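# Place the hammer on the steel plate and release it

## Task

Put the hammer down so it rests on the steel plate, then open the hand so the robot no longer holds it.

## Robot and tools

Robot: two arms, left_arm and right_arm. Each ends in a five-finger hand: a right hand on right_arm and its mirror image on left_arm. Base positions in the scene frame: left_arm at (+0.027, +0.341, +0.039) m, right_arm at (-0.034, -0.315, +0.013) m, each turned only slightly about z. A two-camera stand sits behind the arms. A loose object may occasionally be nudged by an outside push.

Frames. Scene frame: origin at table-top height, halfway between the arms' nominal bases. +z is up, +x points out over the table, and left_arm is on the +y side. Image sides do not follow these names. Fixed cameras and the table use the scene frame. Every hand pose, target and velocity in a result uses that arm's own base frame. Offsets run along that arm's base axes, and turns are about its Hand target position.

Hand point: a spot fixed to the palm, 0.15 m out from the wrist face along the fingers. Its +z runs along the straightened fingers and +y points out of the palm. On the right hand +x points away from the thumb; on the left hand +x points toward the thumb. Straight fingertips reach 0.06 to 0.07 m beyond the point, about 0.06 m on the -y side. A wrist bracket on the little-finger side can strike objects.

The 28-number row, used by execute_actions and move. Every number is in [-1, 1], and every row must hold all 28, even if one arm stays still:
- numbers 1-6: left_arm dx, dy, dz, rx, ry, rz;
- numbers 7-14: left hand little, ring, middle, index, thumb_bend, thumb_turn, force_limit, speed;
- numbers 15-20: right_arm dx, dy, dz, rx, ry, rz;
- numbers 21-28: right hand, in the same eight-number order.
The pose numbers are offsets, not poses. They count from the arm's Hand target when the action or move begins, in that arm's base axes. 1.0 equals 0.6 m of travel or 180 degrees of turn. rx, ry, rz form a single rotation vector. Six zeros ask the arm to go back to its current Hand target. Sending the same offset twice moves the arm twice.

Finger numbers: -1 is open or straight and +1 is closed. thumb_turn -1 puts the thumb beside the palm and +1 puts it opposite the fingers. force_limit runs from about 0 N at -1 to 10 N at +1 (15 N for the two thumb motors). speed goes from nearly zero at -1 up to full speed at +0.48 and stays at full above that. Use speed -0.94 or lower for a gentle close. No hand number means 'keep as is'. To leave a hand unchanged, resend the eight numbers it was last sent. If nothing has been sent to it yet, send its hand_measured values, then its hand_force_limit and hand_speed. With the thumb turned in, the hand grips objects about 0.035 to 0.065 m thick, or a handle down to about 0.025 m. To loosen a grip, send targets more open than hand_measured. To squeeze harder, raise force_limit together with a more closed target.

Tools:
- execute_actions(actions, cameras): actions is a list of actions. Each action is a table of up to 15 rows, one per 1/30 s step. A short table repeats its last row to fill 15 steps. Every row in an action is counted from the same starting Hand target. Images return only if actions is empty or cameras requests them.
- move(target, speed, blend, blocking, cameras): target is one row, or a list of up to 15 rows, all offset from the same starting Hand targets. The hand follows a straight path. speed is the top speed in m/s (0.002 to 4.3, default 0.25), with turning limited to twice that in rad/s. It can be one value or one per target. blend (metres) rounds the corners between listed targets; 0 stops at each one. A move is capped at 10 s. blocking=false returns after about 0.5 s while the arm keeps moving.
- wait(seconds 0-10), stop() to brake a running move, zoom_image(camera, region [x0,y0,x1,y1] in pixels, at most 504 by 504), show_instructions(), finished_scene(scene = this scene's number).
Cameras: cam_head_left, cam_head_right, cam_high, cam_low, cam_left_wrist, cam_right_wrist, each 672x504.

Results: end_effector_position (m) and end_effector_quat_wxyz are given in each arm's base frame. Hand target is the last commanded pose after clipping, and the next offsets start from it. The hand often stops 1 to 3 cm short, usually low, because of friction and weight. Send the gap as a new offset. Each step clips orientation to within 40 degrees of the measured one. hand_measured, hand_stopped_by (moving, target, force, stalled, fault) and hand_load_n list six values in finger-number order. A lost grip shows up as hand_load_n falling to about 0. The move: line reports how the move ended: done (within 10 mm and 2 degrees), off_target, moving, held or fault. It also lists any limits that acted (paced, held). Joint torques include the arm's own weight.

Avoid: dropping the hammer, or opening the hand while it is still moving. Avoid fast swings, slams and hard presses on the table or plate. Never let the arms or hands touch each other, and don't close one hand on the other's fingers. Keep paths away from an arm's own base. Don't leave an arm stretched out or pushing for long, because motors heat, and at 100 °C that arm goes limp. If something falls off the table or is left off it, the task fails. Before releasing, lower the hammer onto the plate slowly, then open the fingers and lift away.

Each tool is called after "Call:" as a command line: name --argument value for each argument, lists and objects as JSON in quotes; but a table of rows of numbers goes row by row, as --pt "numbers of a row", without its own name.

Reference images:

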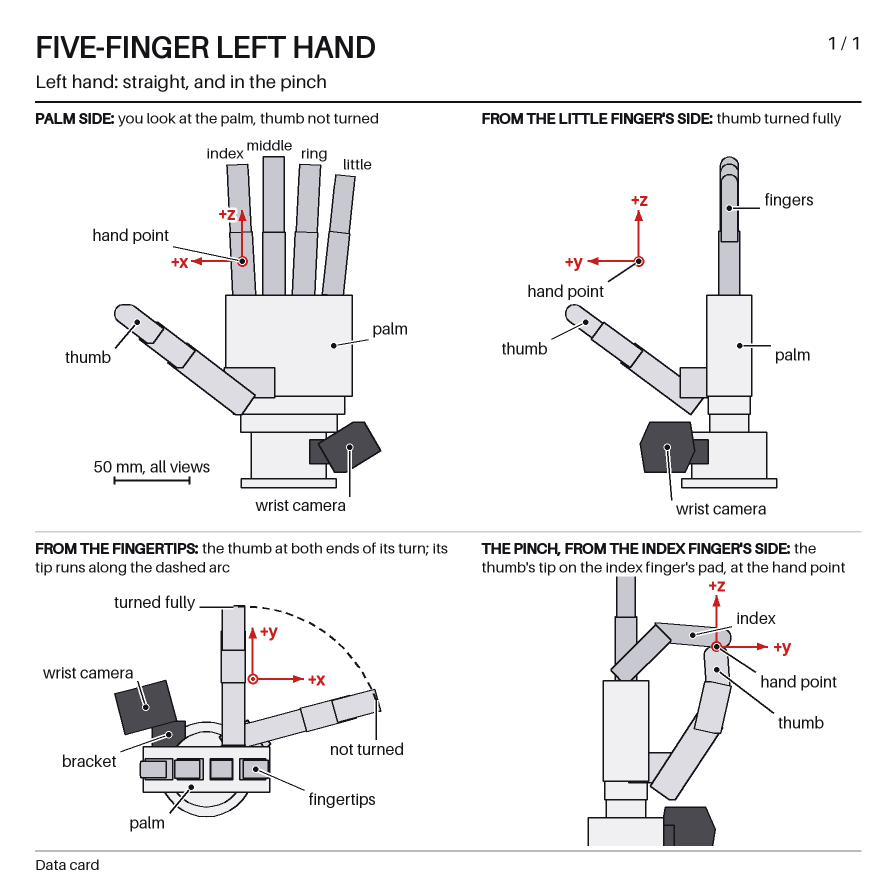

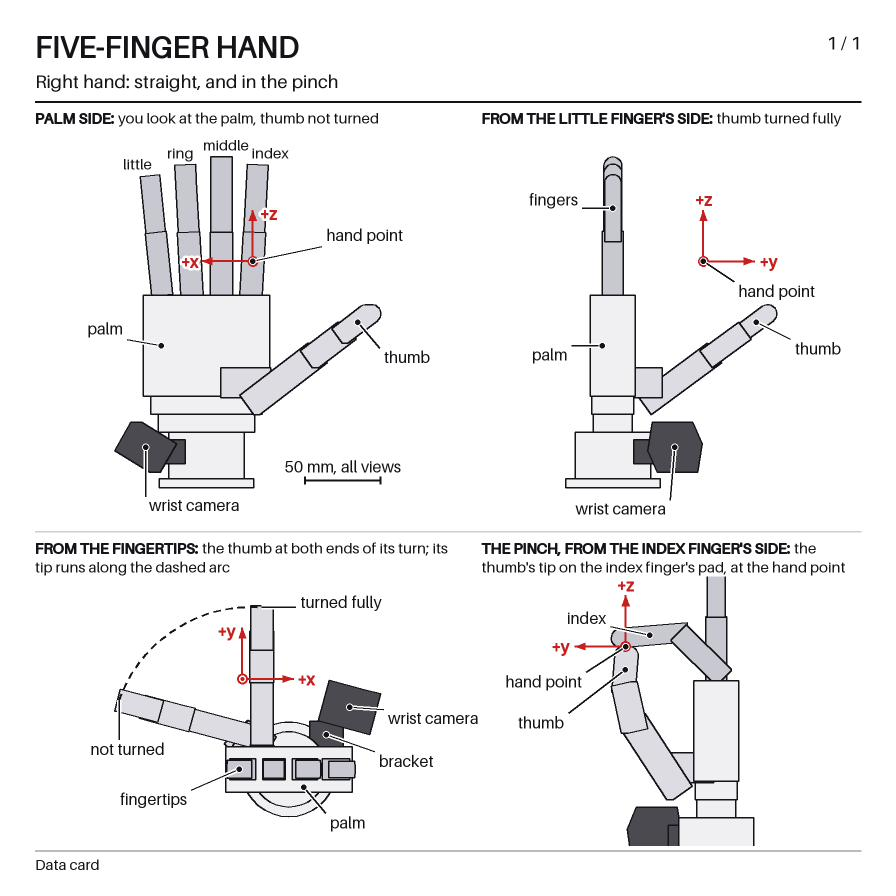

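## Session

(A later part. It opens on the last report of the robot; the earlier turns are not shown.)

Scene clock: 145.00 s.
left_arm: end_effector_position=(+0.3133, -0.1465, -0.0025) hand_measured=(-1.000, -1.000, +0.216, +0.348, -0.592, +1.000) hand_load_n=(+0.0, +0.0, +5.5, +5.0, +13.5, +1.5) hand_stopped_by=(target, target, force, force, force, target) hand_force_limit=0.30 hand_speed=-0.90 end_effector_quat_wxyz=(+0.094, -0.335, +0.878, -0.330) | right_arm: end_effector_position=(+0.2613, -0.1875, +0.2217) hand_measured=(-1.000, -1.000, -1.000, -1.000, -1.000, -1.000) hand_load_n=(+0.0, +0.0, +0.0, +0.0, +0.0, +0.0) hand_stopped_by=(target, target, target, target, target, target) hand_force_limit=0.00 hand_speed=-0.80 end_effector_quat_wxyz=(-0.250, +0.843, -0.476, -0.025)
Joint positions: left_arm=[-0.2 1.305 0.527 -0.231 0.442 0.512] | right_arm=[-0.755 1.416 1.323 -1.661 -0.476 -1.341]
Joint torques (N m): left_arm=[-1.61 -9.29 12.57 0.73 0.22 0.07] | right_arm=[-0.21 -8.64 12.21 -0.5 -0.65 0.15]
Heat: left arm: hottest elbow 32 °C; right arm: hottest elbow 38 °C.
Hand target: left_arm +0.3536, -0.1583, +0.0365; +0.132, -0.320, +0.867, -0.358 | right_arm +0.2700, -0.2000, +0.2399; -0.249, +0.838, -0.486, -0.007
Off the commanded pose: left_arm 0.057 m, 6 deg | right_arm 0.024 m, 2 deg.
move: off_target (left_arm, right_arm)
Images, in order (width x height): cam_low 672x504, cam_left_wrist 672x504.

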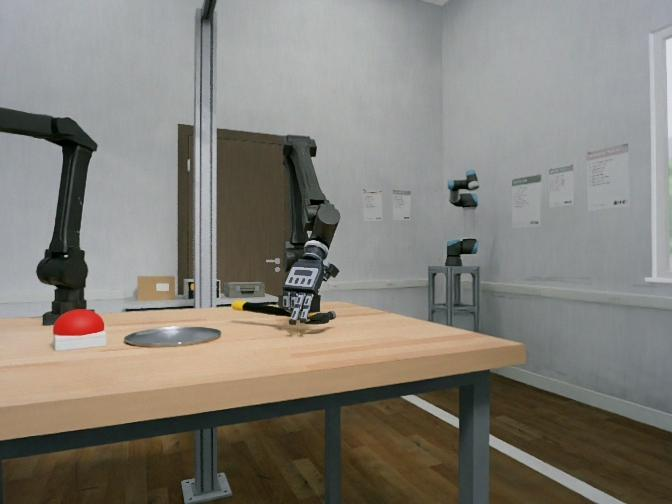

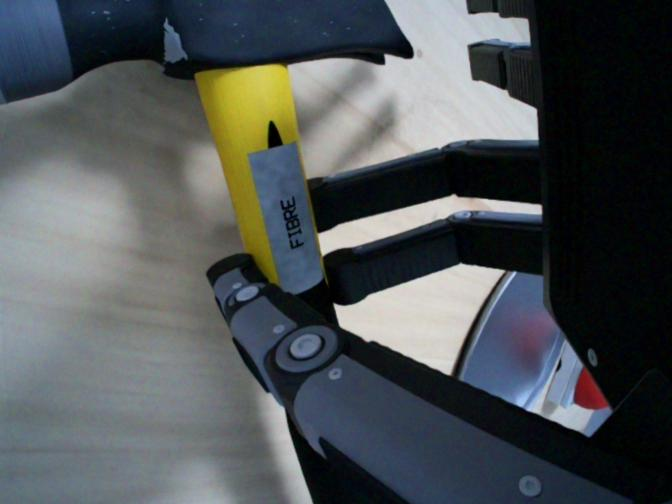

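Call:
move --pt "-0.015 -0.153 0.095 0 0 0 -1 -1 0.55 0.5 -0.3 1 0.3 -0.9 0 0 0 0 0 0 -1 -1 -1 -1 -1 -1 0 -0.8" --pt "-0.139 -0.506 0.11 0 0 0 -1 -1 0.55 0.5 -0.3 1 0.3 -0.9 0 0 0 0 0 0 -1 -1 -1 -1 -1 -1 0 -0.8" --pt "-0.145 -0.506 0.005 0 0 0 -1 -1 0.55 0.5 -0.3 1 0.3 -0.9 0 0 0 0 0 0 -1 -1 -1 -1 -1 -1 0 -0.8" --speed '[0.12,0.15,0.1]' --blend '[0.04,0.02,0]' --cameras '["cam_head_right","cam_low","cam_left_wrist","cam_high"]'

Call:
zoom_image --camera "cam_head_right" --region '[310, 310, 440, 440]'

Call:
zoom_image --camera "cam_high" --region '[280, 180, 410, 310]'

Call:
zoom_image --camera "cam_low" --region '[100, 260, 260, 380]'

Scene clock: 195.00 s.
left_arm: end_effector_position=(+0.2587, -0.4361, +0.0116) hand_measured=(-1.000, -1.000, +0.216, +0.348, -0.592, +1.000) hand_load_n=(+0.0, +0.0, +5.0, +5.5, +14.0, +1.5) hand_stopped_by=(target, target, force, force, force, target) hand_force_limit=0.30 hand_speed=-0.90 end_effector_quat_wxyz=(+0.126, -0.319, +0.885, -0.315) | right_arm: end_effector_position=(+0.2613, -0.1875, +0.2217) hand_measured=(-1.000, -1.000, -1.000, -1.000, -1.000, -1.000) hand_load_n=(+0.0, +0.0, +0.0, +0.0, +0.0, -0.5) hand_stopped_by=(target, target, target, target, target, target) hand_force_limit=0.00 hand_speed=-0.80 end_effector_quat_wxyz=(-0.250, +0.843, -0.476, -0.025)
Joint positions: left_arm=[-1.002 1.576 0.858 -0.167 -0.101 -0.088] | right_arm=[-0.755 1.416 1.323 -1.661 -0.476 -1.341]
Joint torques (N m): left_arm=[-2.37 -13.1 9.18 2.44 -0.19 -0.03] | right_arm=[-0.56 -8.59 12.36 -0.44 -0.64 0.14]
Motor temperatures (°C): left_arm=[24 27 39 25 25 25] | right_arm=[27 28 39 24 24 24]
Heat: left arm: hottest elbow 39 °C; right arm: hottest elbow 39 °C.
Hand target: left_arm +0.2666, -0.4619, +0.0395; +0.132, -0.320, +0.867, -0.358 | right_arm +0.2700, -0.2000, +0.2399; -0.249, +0.838, -0.486, -0.007
Off the commanded pose: left_arm 0.039 m, 5 deg | right_arm 0.024 m, 2 deg.
move: off_target (left_arm, right_arm)
Images, in order (width x height): cam_head_right 672x504, cam_high 672x504, cam_low 672x504, cam_left_wrist 672x504.

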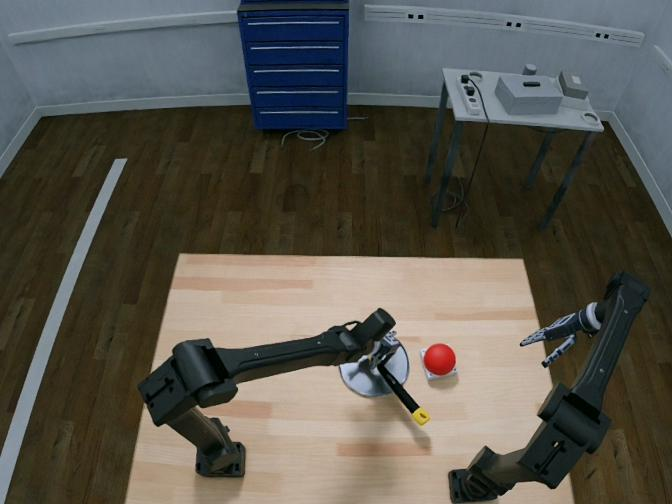

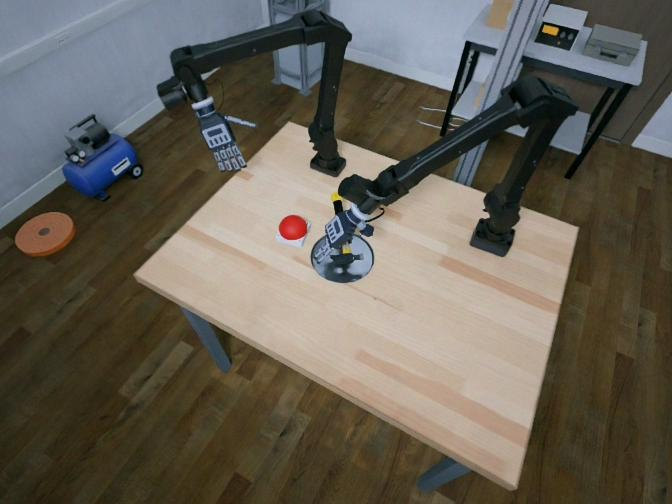

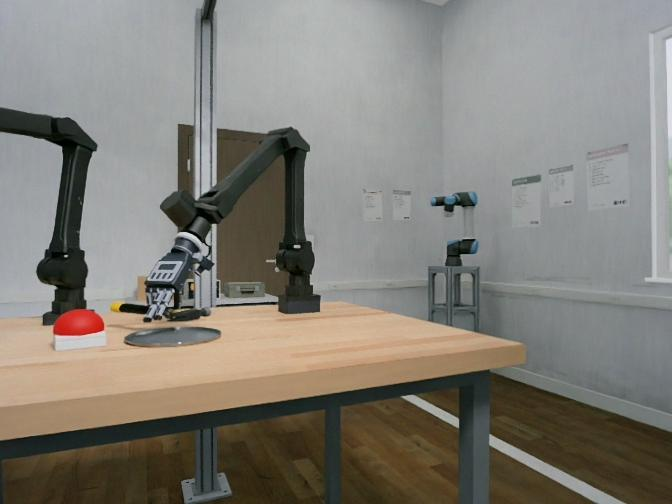

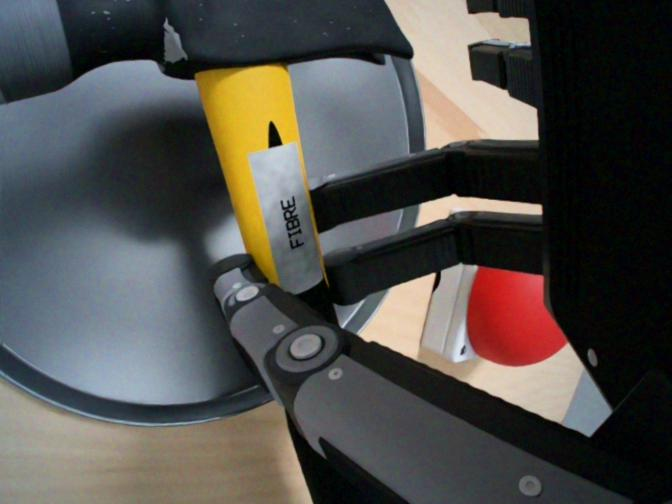

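Scaled by 3.877.

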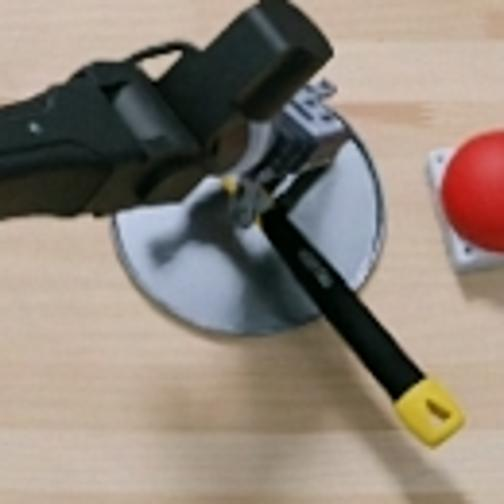

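Scaled by 3.877.

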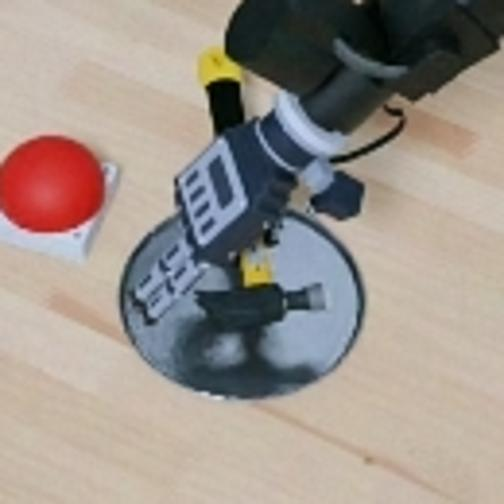

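Scaled by 3.150.

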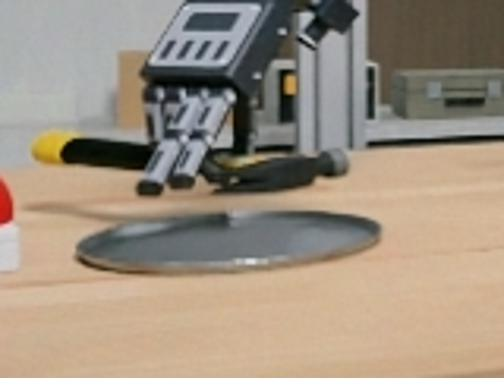

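Call:
move --target '[0.0,0.003,-0.054,0,0,0,-1,-1,0.55,0.5,-0.3,1,0.3,-0.9,0,0,0,0,0,0,-1,-1,-1,-1,-1,-1,0,-0.8]' --speed 0.08 --cameras '["cam_low"]'

Call:
zoom_image --camera "cam_low" --region '[110, 280, 240, 360]'

Scene clock: 205.23 s.
left_arm: end_effector_position=(+0.2568, -0.4332, -0.0219) hand_measured=(-1.000, -1.000, +0.216, +0.348, -0.592, +1.000) hand_load_n=(+0.0, +0.0, +5.0, +5.0, +13.5, +1.5) hand_stopped_by=(target, target, force, force, force, target) hand_force_limit=0.30 hand_speed=-0.90 end_effector_quat_wxyz=(+0.126, -0.319, +0.885, -0.314) | right_arm: end_effector_position=(+0.2613, -0.1875, +0.2217) hand_measured=(-1.000, -1.000, -1.000, -1.000, -1.000, -1.000) hand_load_n=(+0.0, +0.0, +0.0, +0.0, +0.0, +0.0) hand_stopped_by=(target, target, target, target, target, target) hand_force_limit=0.00 hand_speed=-0.80 end_effector_quat_wxyz=(-0.250, +0.843, -0.476, -0.025)
Joint positions: left_arm=[-1.002 1.641 0.821 -0.069 -0.101 -0.088] | right_arm=[-0.755 1.416 1.323 -1.661 -0.476 -1.341]
Joint torques (N m): left_arm=[-2.02 -13.63 8.58 2.45 -0.14 0] | right_arm=[-0.26 -8.7 12.33 -0.39 -0.62 0.11]
Heat: left arm: hottest elbow 38 °C; right arm: hottest elbow 39 °C.
Hand target: left_arm +0.2666, -0.4601, +0.0071; +0.132, -0.320, +0.867, -0.358 | right_arm +0.2700, -0.2000, +0.2399; -0.249, +0.838, -0.486, -0.007
Off the commanded pose: left_arm 0.041 m, 6 deg | right_arm 0.024 m, 2 deg.
move: off_target (left_arm, right_arm)
Images, in order (width x height): cam_low 672x504.

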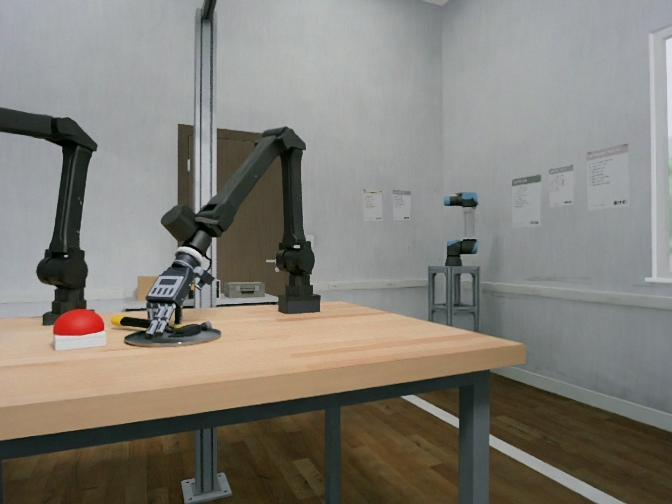

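Scaled by 3.877.

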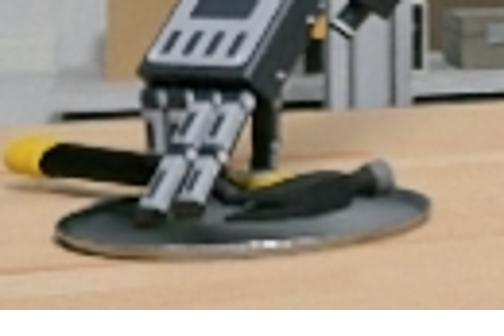

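Call:
move --target '[0.0,-0.004,-0.01,-0.0212,-0.0179,0,-1,-1,0.55,0.5,-0.3,1,0.3,-0.9,0,0,0,0,0,0,-1,-1,-1,-1,-1,-1,0,-0.8]' --speed 0.08 --cameras '["cam_low","cam_high"]'

Call:
zoom_image --camera "cam_low" --region '[110, 280, 240, 360]'

Call:
zoom_image --camera "cam_high" --region '[280, 180, 410, 310]'

Scene clock: 220.13 s.
left_arm: end_effector_position=(+0.2591, -0.4371, -0.0248) hand_measured=(-1.000, -1.000, +0.216, +0.348, -0.592, +1.000) hand_load_n=(+0.0, +0.0, +6.0, +5.0, +14.0, +1.0) hand_stopped_by=(target, target, force, force, force, target) hand_force_limit=0.30 hand_speed=-0.90 end_effector_quat_wxyz=(+0.139, -0.316, +0.869, -0.354) | right_arm: end_effector_position=(+0.2613, -0.1875, +0.2217) hand_measured=(-1.000, -1.000, -1.000, -1.000, -1.000, -1.000) hand_load_n=(+0.0, +0.0, +0.0, +0.0, -0.5, +0.0) hand_stopped_by=(target, target, target, target, target, target) hand_force_limit=0.00 hand_speed=-0.80 end_effector_quat_wxyz=(-0.250, +0.843, -0.476, -0.025)
Joint positions: left_arm=[-1.007 1.641 0.76 0.085 -0.112 -0.088] | right_arm=[-0.755 1.416 1.323 -1.661 -0.476 -1.341]
Joint torques (N m): left_arm=[-2.32 -12.81 7.97 2.67 -0.26 0.03] | right_arm=[-0.32 -8.41 12.41 -0.47 -0.67 0.14]
Heat: left arm: hottest elbow 36 °C; right arm: hottest elbow 39 °C.
Hand target: left_arm +0.2666, -0.4625, +0.0011; +0.146, -0.314, +0.851, -0.396 | right_arm +0.2700, -0.2000, +0.2399; -0.249, +0.838, -0.486, -0.007
Off the commanded pose: left_arm 0.037 m, 5 deg | right_arm 0.024 m, 2 deg.
move: off_target (left_arm, right_arm)
Images, in order (width x height): cam_high 672x504, cam_low 672x504.

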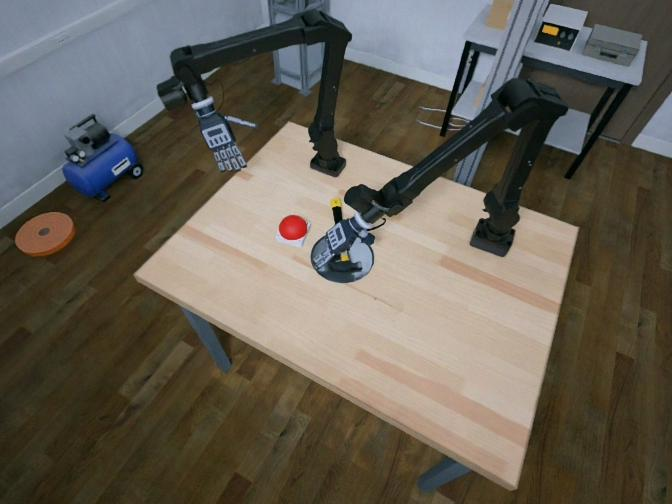

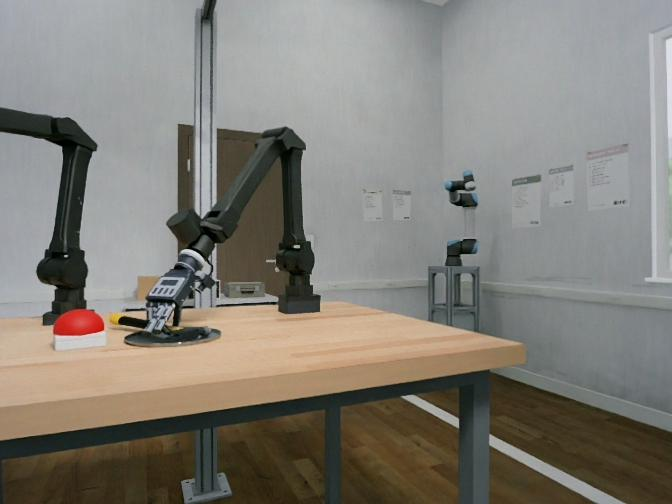

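Scaled by 3.877.

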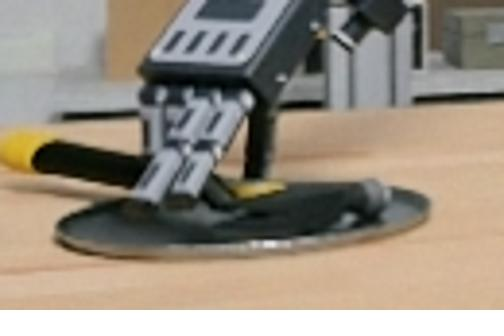

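Scaled by 3.877.

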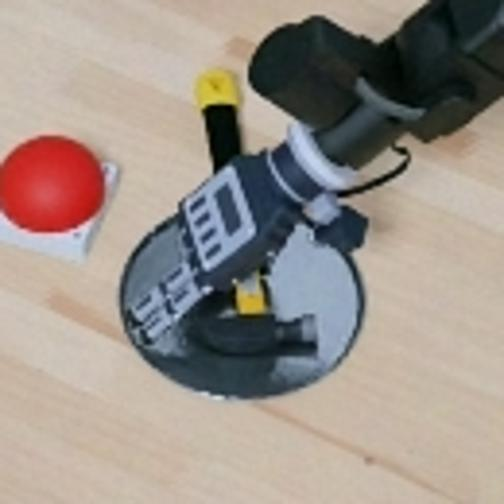

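Call:
move --target '[0.0,0.012,-0.014,0,0,0,-1,-1,0.55,0.5,-0.3,1,0.3,-0.9,0,0,0,0,0,0,-1,-1,-1,-1,-1,-1,0,-0.8]' --speed 0.05 --cameras '["cam_low","cam_head_right"]'

Call:
zoom_image --camera "cam_low" --region '[110, 280, 240, 360]'

Call:
zoom_image --camera "cam_head_right" --region '[310, 310, 440, 440]'

Scene clock: 252.03 s.
left_arm: end_effector_position=(+0.2595, -0.4378, -0.0251) hand_measured=(-1.000, -1.000, +0.216, +0.348, -0.592, +1.000) hand_load_n=(+0.0, +0.0, +6.5, +4.5, +10.0, -0.5) hand_stopped_by=(target, target, force, force, force, target) hand_force_limit=0.30 hand_speed=-0.90 end_effector_quat_wxyz=(+0.141, -0.315, +0.865, -0.365) | right_arm: end_effector_position=(+0.2613, -0.1875, +0.2217) hand_measured=(-1.000, -1.000, -1.000, -1.000, -1.000, -1.000) hand_load_n=(+0.0, +0.0, +0.0, +0.0, +0.0, +0.0) hand_stopped_by=(target, target, target, target, target, target) hand_force_limit=0.00 hand_speed=-0.80 end_effector_quat_wxyz=(-0.250, +0.843, -0.476, -0.025)
Joint positions: left_arm=[-1.007 1.641 0.745 0.123 -0.112 -0.088] | right_arm=[-0.755 1.416 1.323 -1.661 -0.476 -1.341]
Joint torques (N m): left_arm=[-1.61 -12.04 7.38 2.52 -0.04 0.1] | right_arm=[-0.56 -8.35 12.31 -0.55 -0.63 0.16]
Heat: left arm: hottest elbow 35 °C; right arm: hottest elbow 40 °C.
Hand target: left_arm +0.2666, -0.4553, -0.0073; +0.146, -0.314, +0.851, -0.396 | right_arm +0.2700, -0.2000, +0.2399; -0.249, +0.838, -0.486, -0.007
Off the commanded pose: left_arm 0.026 m, 4 deg | right_arm 0.024 m, 2 deg.
move: off_target (left_arm, right_arm)
Images, in order (width x height): cam_head_right 672x504, cam_low 672x504.

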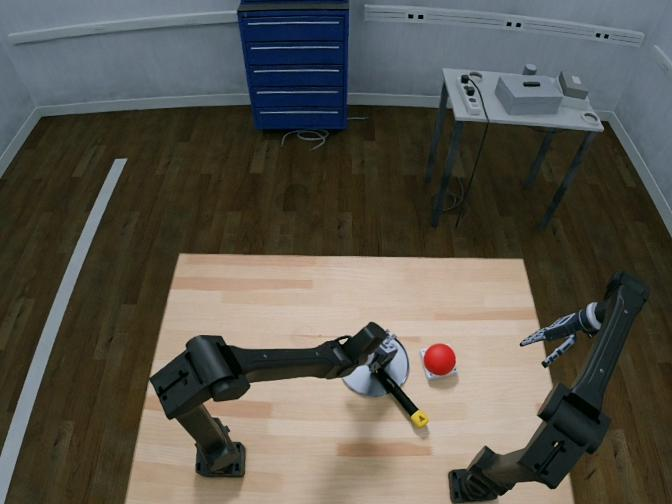

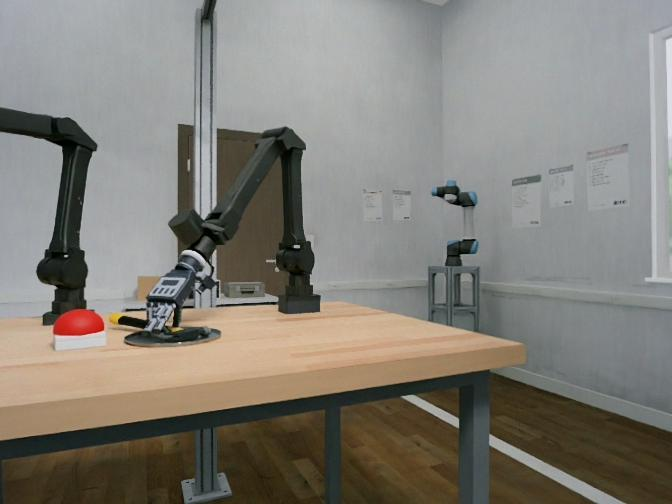

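Scaled by 3.877.

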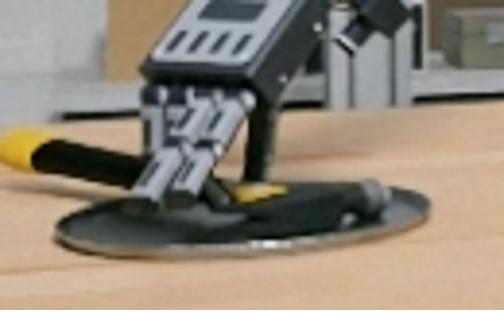

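Scaled by 3.877.

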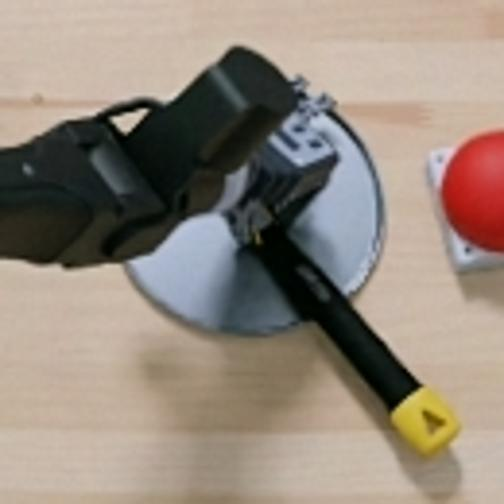

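Call:
move --pt "0 0.004 0.0 0 0 0 -1 -1 0.1 0.15 -1 1 0.3 -0.75 0 0 0 0 0 0 -1 -1 -1 -1 -1 -1 0 -0.8" --speed 0.05 --cameras '["cam_low","cam_left_wrist"]'

Call:
zoom_image --camera "cam_low" --region '[110, 280, 240, 360]'

Scene clock: 259.20 s.
left_arm: end_effector_position=(+0.2609, -0.4413, -0.0225) hand_measured=(-1.000, -1.000, +0.100, +0.150, -1.000, +1.000) hand_load_n=(+0.0, +0.0, +0.0, +0.0, +0.0, +0.0) hand_stopped_by=(target, target, target, target, target, target) hand_force_limit=0.30 hand_speed=-0.75 end_effector_quat_wxyz=(+0.141, -0.317, +0.861, -0.372) | right_arm: end_effector_position=(+0.2613, -0.1875, +0.2217) hand_measured=(-1.000, -1.000, -1.000, -1.000, -1.000, -1.000) hand_load_n=(+0.0, +0.0, +0.0, +0.0, +0.0, +0.0) hand_stopped_by=(target, target, target, target, target, target) hand_force_limit=0.00 hand_speed=-0.80 end_effector_quat_wxyz=(-0.250, +0.843, -0.476, -0.025)
Joint positions: left_arm=[-1.007 1.641 0.745 0.138 -0.11 -0.094] | right_arm=[-0.755 1.416 1.323 -1.661 -0.476 -1.341]
Joint torques (N m): left_arm=[-1.2 -12.16 7.04 2.09 -0.01 0.12] | right_arm=[-0.56 -8.41 12.36 -0.43 -0.66 0.13]
Heat: left arm: hottest elbow 35 °C; right arm: hottest elbow 40 °C.
Hand target: left_arm +0.2666, -0.4529, -0.0073; +0.146, -0.314, +0.851, -0.396 | right_arm +0.2700, -0.2000, +0.2399; -0.249, +0.838, -0.486, -0.007
Off the commanded pose: left_arm 0.020 m, 3 deg | right_arm 0.024 m, 2 deg.
move: off_target (left_arm, right_arm)
Images, in order (width x height): cam_low 672x504, cam_left_wrist 672x504.

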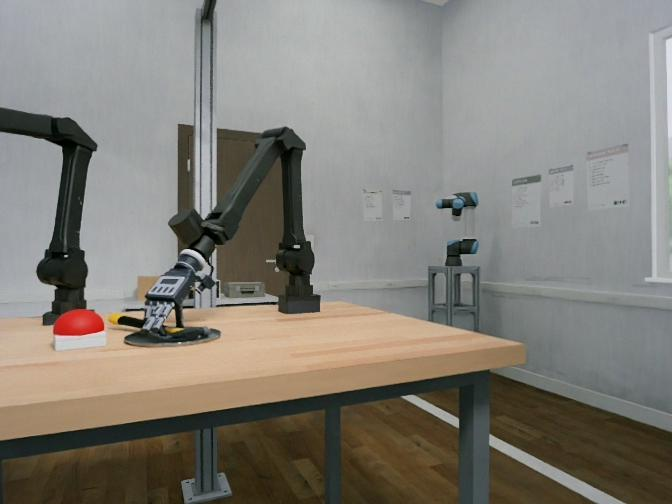

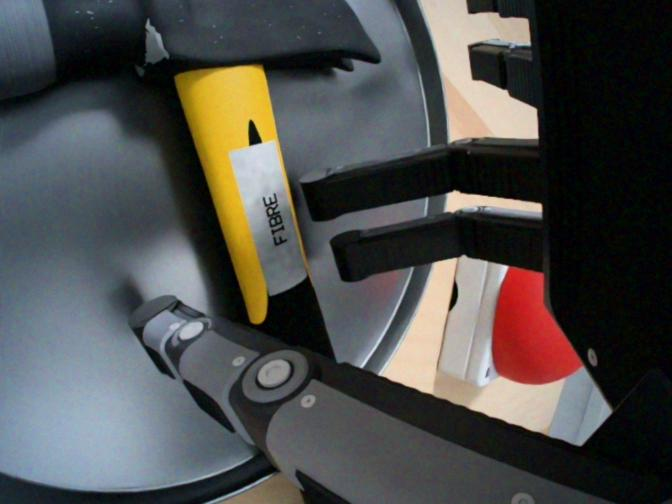

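Scaled by 3.877.

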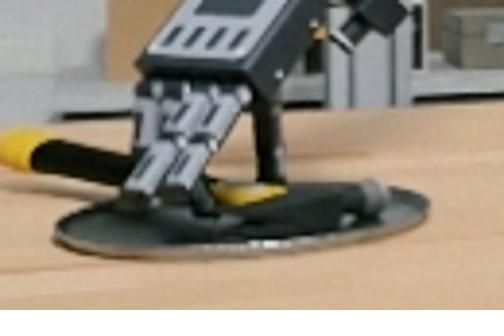

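Call:
move --pt "0.015 -0.02 0.12 0 0 0 -1 -1 0.1 0.15 -1 1 0.3 0 0 0 0 0 0 0 -1 -1 -1 -1 -1 -1 0 -0.8" --pt "0.03 0.15 0.33 0 0 0 -1 -1 0.1 0.15 -1 1 0.3 0 0 0 0 0 0 0 -1 -1 -1 -1 -1 -1 0 -0.8" --speed 0.12 --blend '[0.02,0]' --cameras '["cam_low","cam_head_right","cam_left_wrist","cam_high"]'

Call:
zoom_image --camera "cam_high" --region '[280, 180, 410, 310]'

Scene clock: 271.20 s.
left_arm: end_effector_position=(+0.2705, -0.3489, +0.1530) hand_measured=(-1.000, -1.000, +0.100, +0.150, -1.000, +1.000) hand_load_n=(+0.0, +0.0, +0.0, +0.0, +0.0, +0.0) hand_stopped_by=(target, target, target, target, target, target) hand_force_limit=0.30 hand_speed=0.00 end_effector_quat_wxyz=(+0.135, -0.325, +0.861, -0.367) | right_arm: end_effector_position=(+0.2613, -0.1875, +0.2217) hand_measured=(-1.000, -1.000, -1.000, -1.000, -1.000, -1.000) hand_load_n=(+0.0, +0.0, +0.0, +0.0, +0.0, +0.0) hand_stopped_by=(target, target, target, target, target, target) hand_force_limit=0.00 hand_speed=-0.80 end_effector_quat_wxyz=(-0.250, +0.843, -0.476, -0.025)
Joint positions: left_arm=[-0.834 1.145 0.823 -0.446 0.017 0.007] | right_arm=[-0.755 1.416 1.323 -1.661 -0.476 -1.341]
Joint torques (N m): left_arm=[-0.62 -7.82 13.91 0.83 0.06 0.3] | right_arm=[-0.44 -8.35 12.27 -0.42 -0.65 0.14]
Heat: left arm: hottest elbow 35 °C; right arm: hottest elbow 40 °C.
Hand target: left_arm +0.2846, -0.3629, +0.1907; +0.146, -0.314, +0.851, -0.396 | right_arm +0.2700, -0.2000, +0.2399; -0.249, +0.838, -0.486, -0.007
Off the commanded pose: left_arm 0.043 m, 4 deg | right_arm 0.024 m, 2 deg.
move: off_target (left_arm, right_arm)
Images, in order (width x height): cam_head_right 672x504, cam_high 672x504, cam_low 672x504, cam_left_wrist 672x504.

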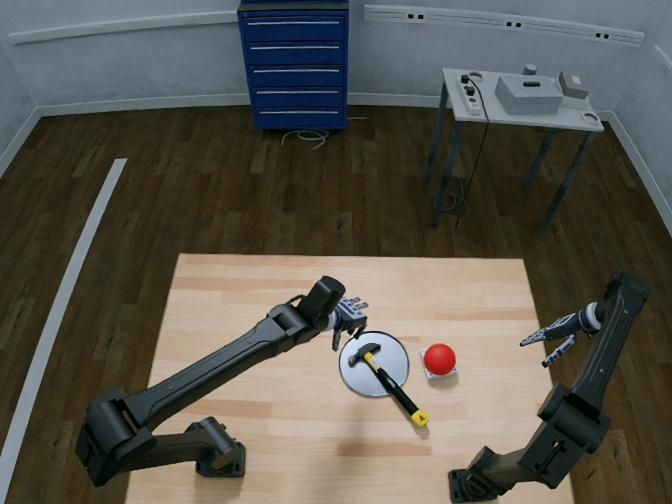

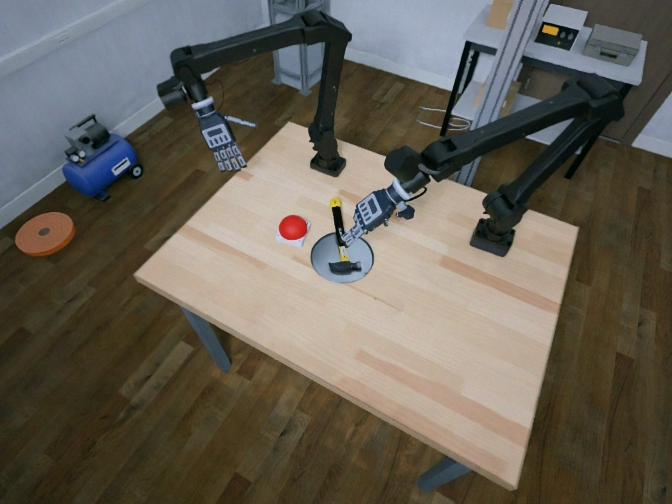

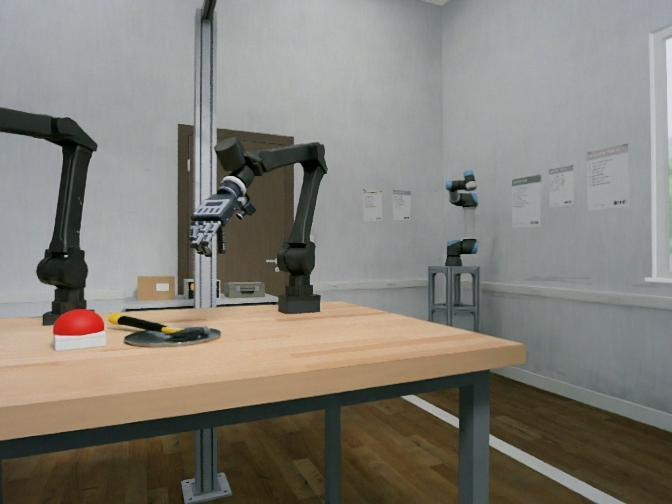

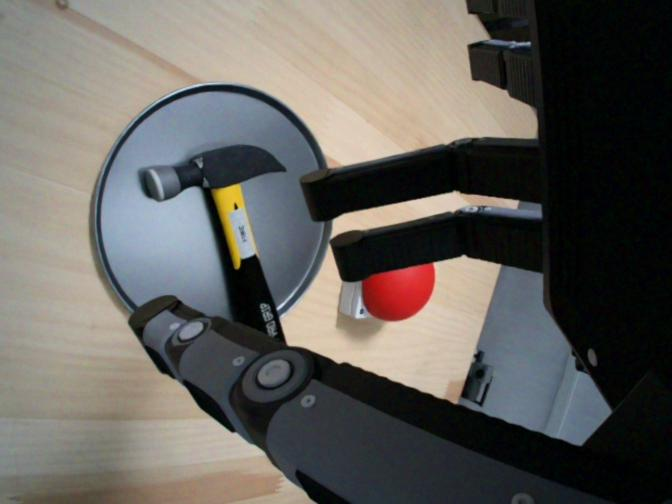

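Scaled by 3.877.

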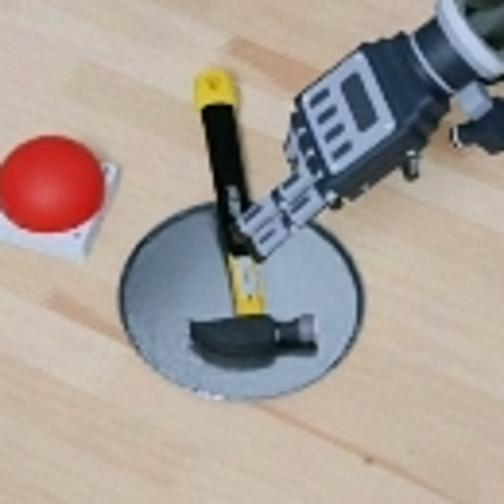

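Call:
finished_scene --scene 3

The scene is finished: the task was done.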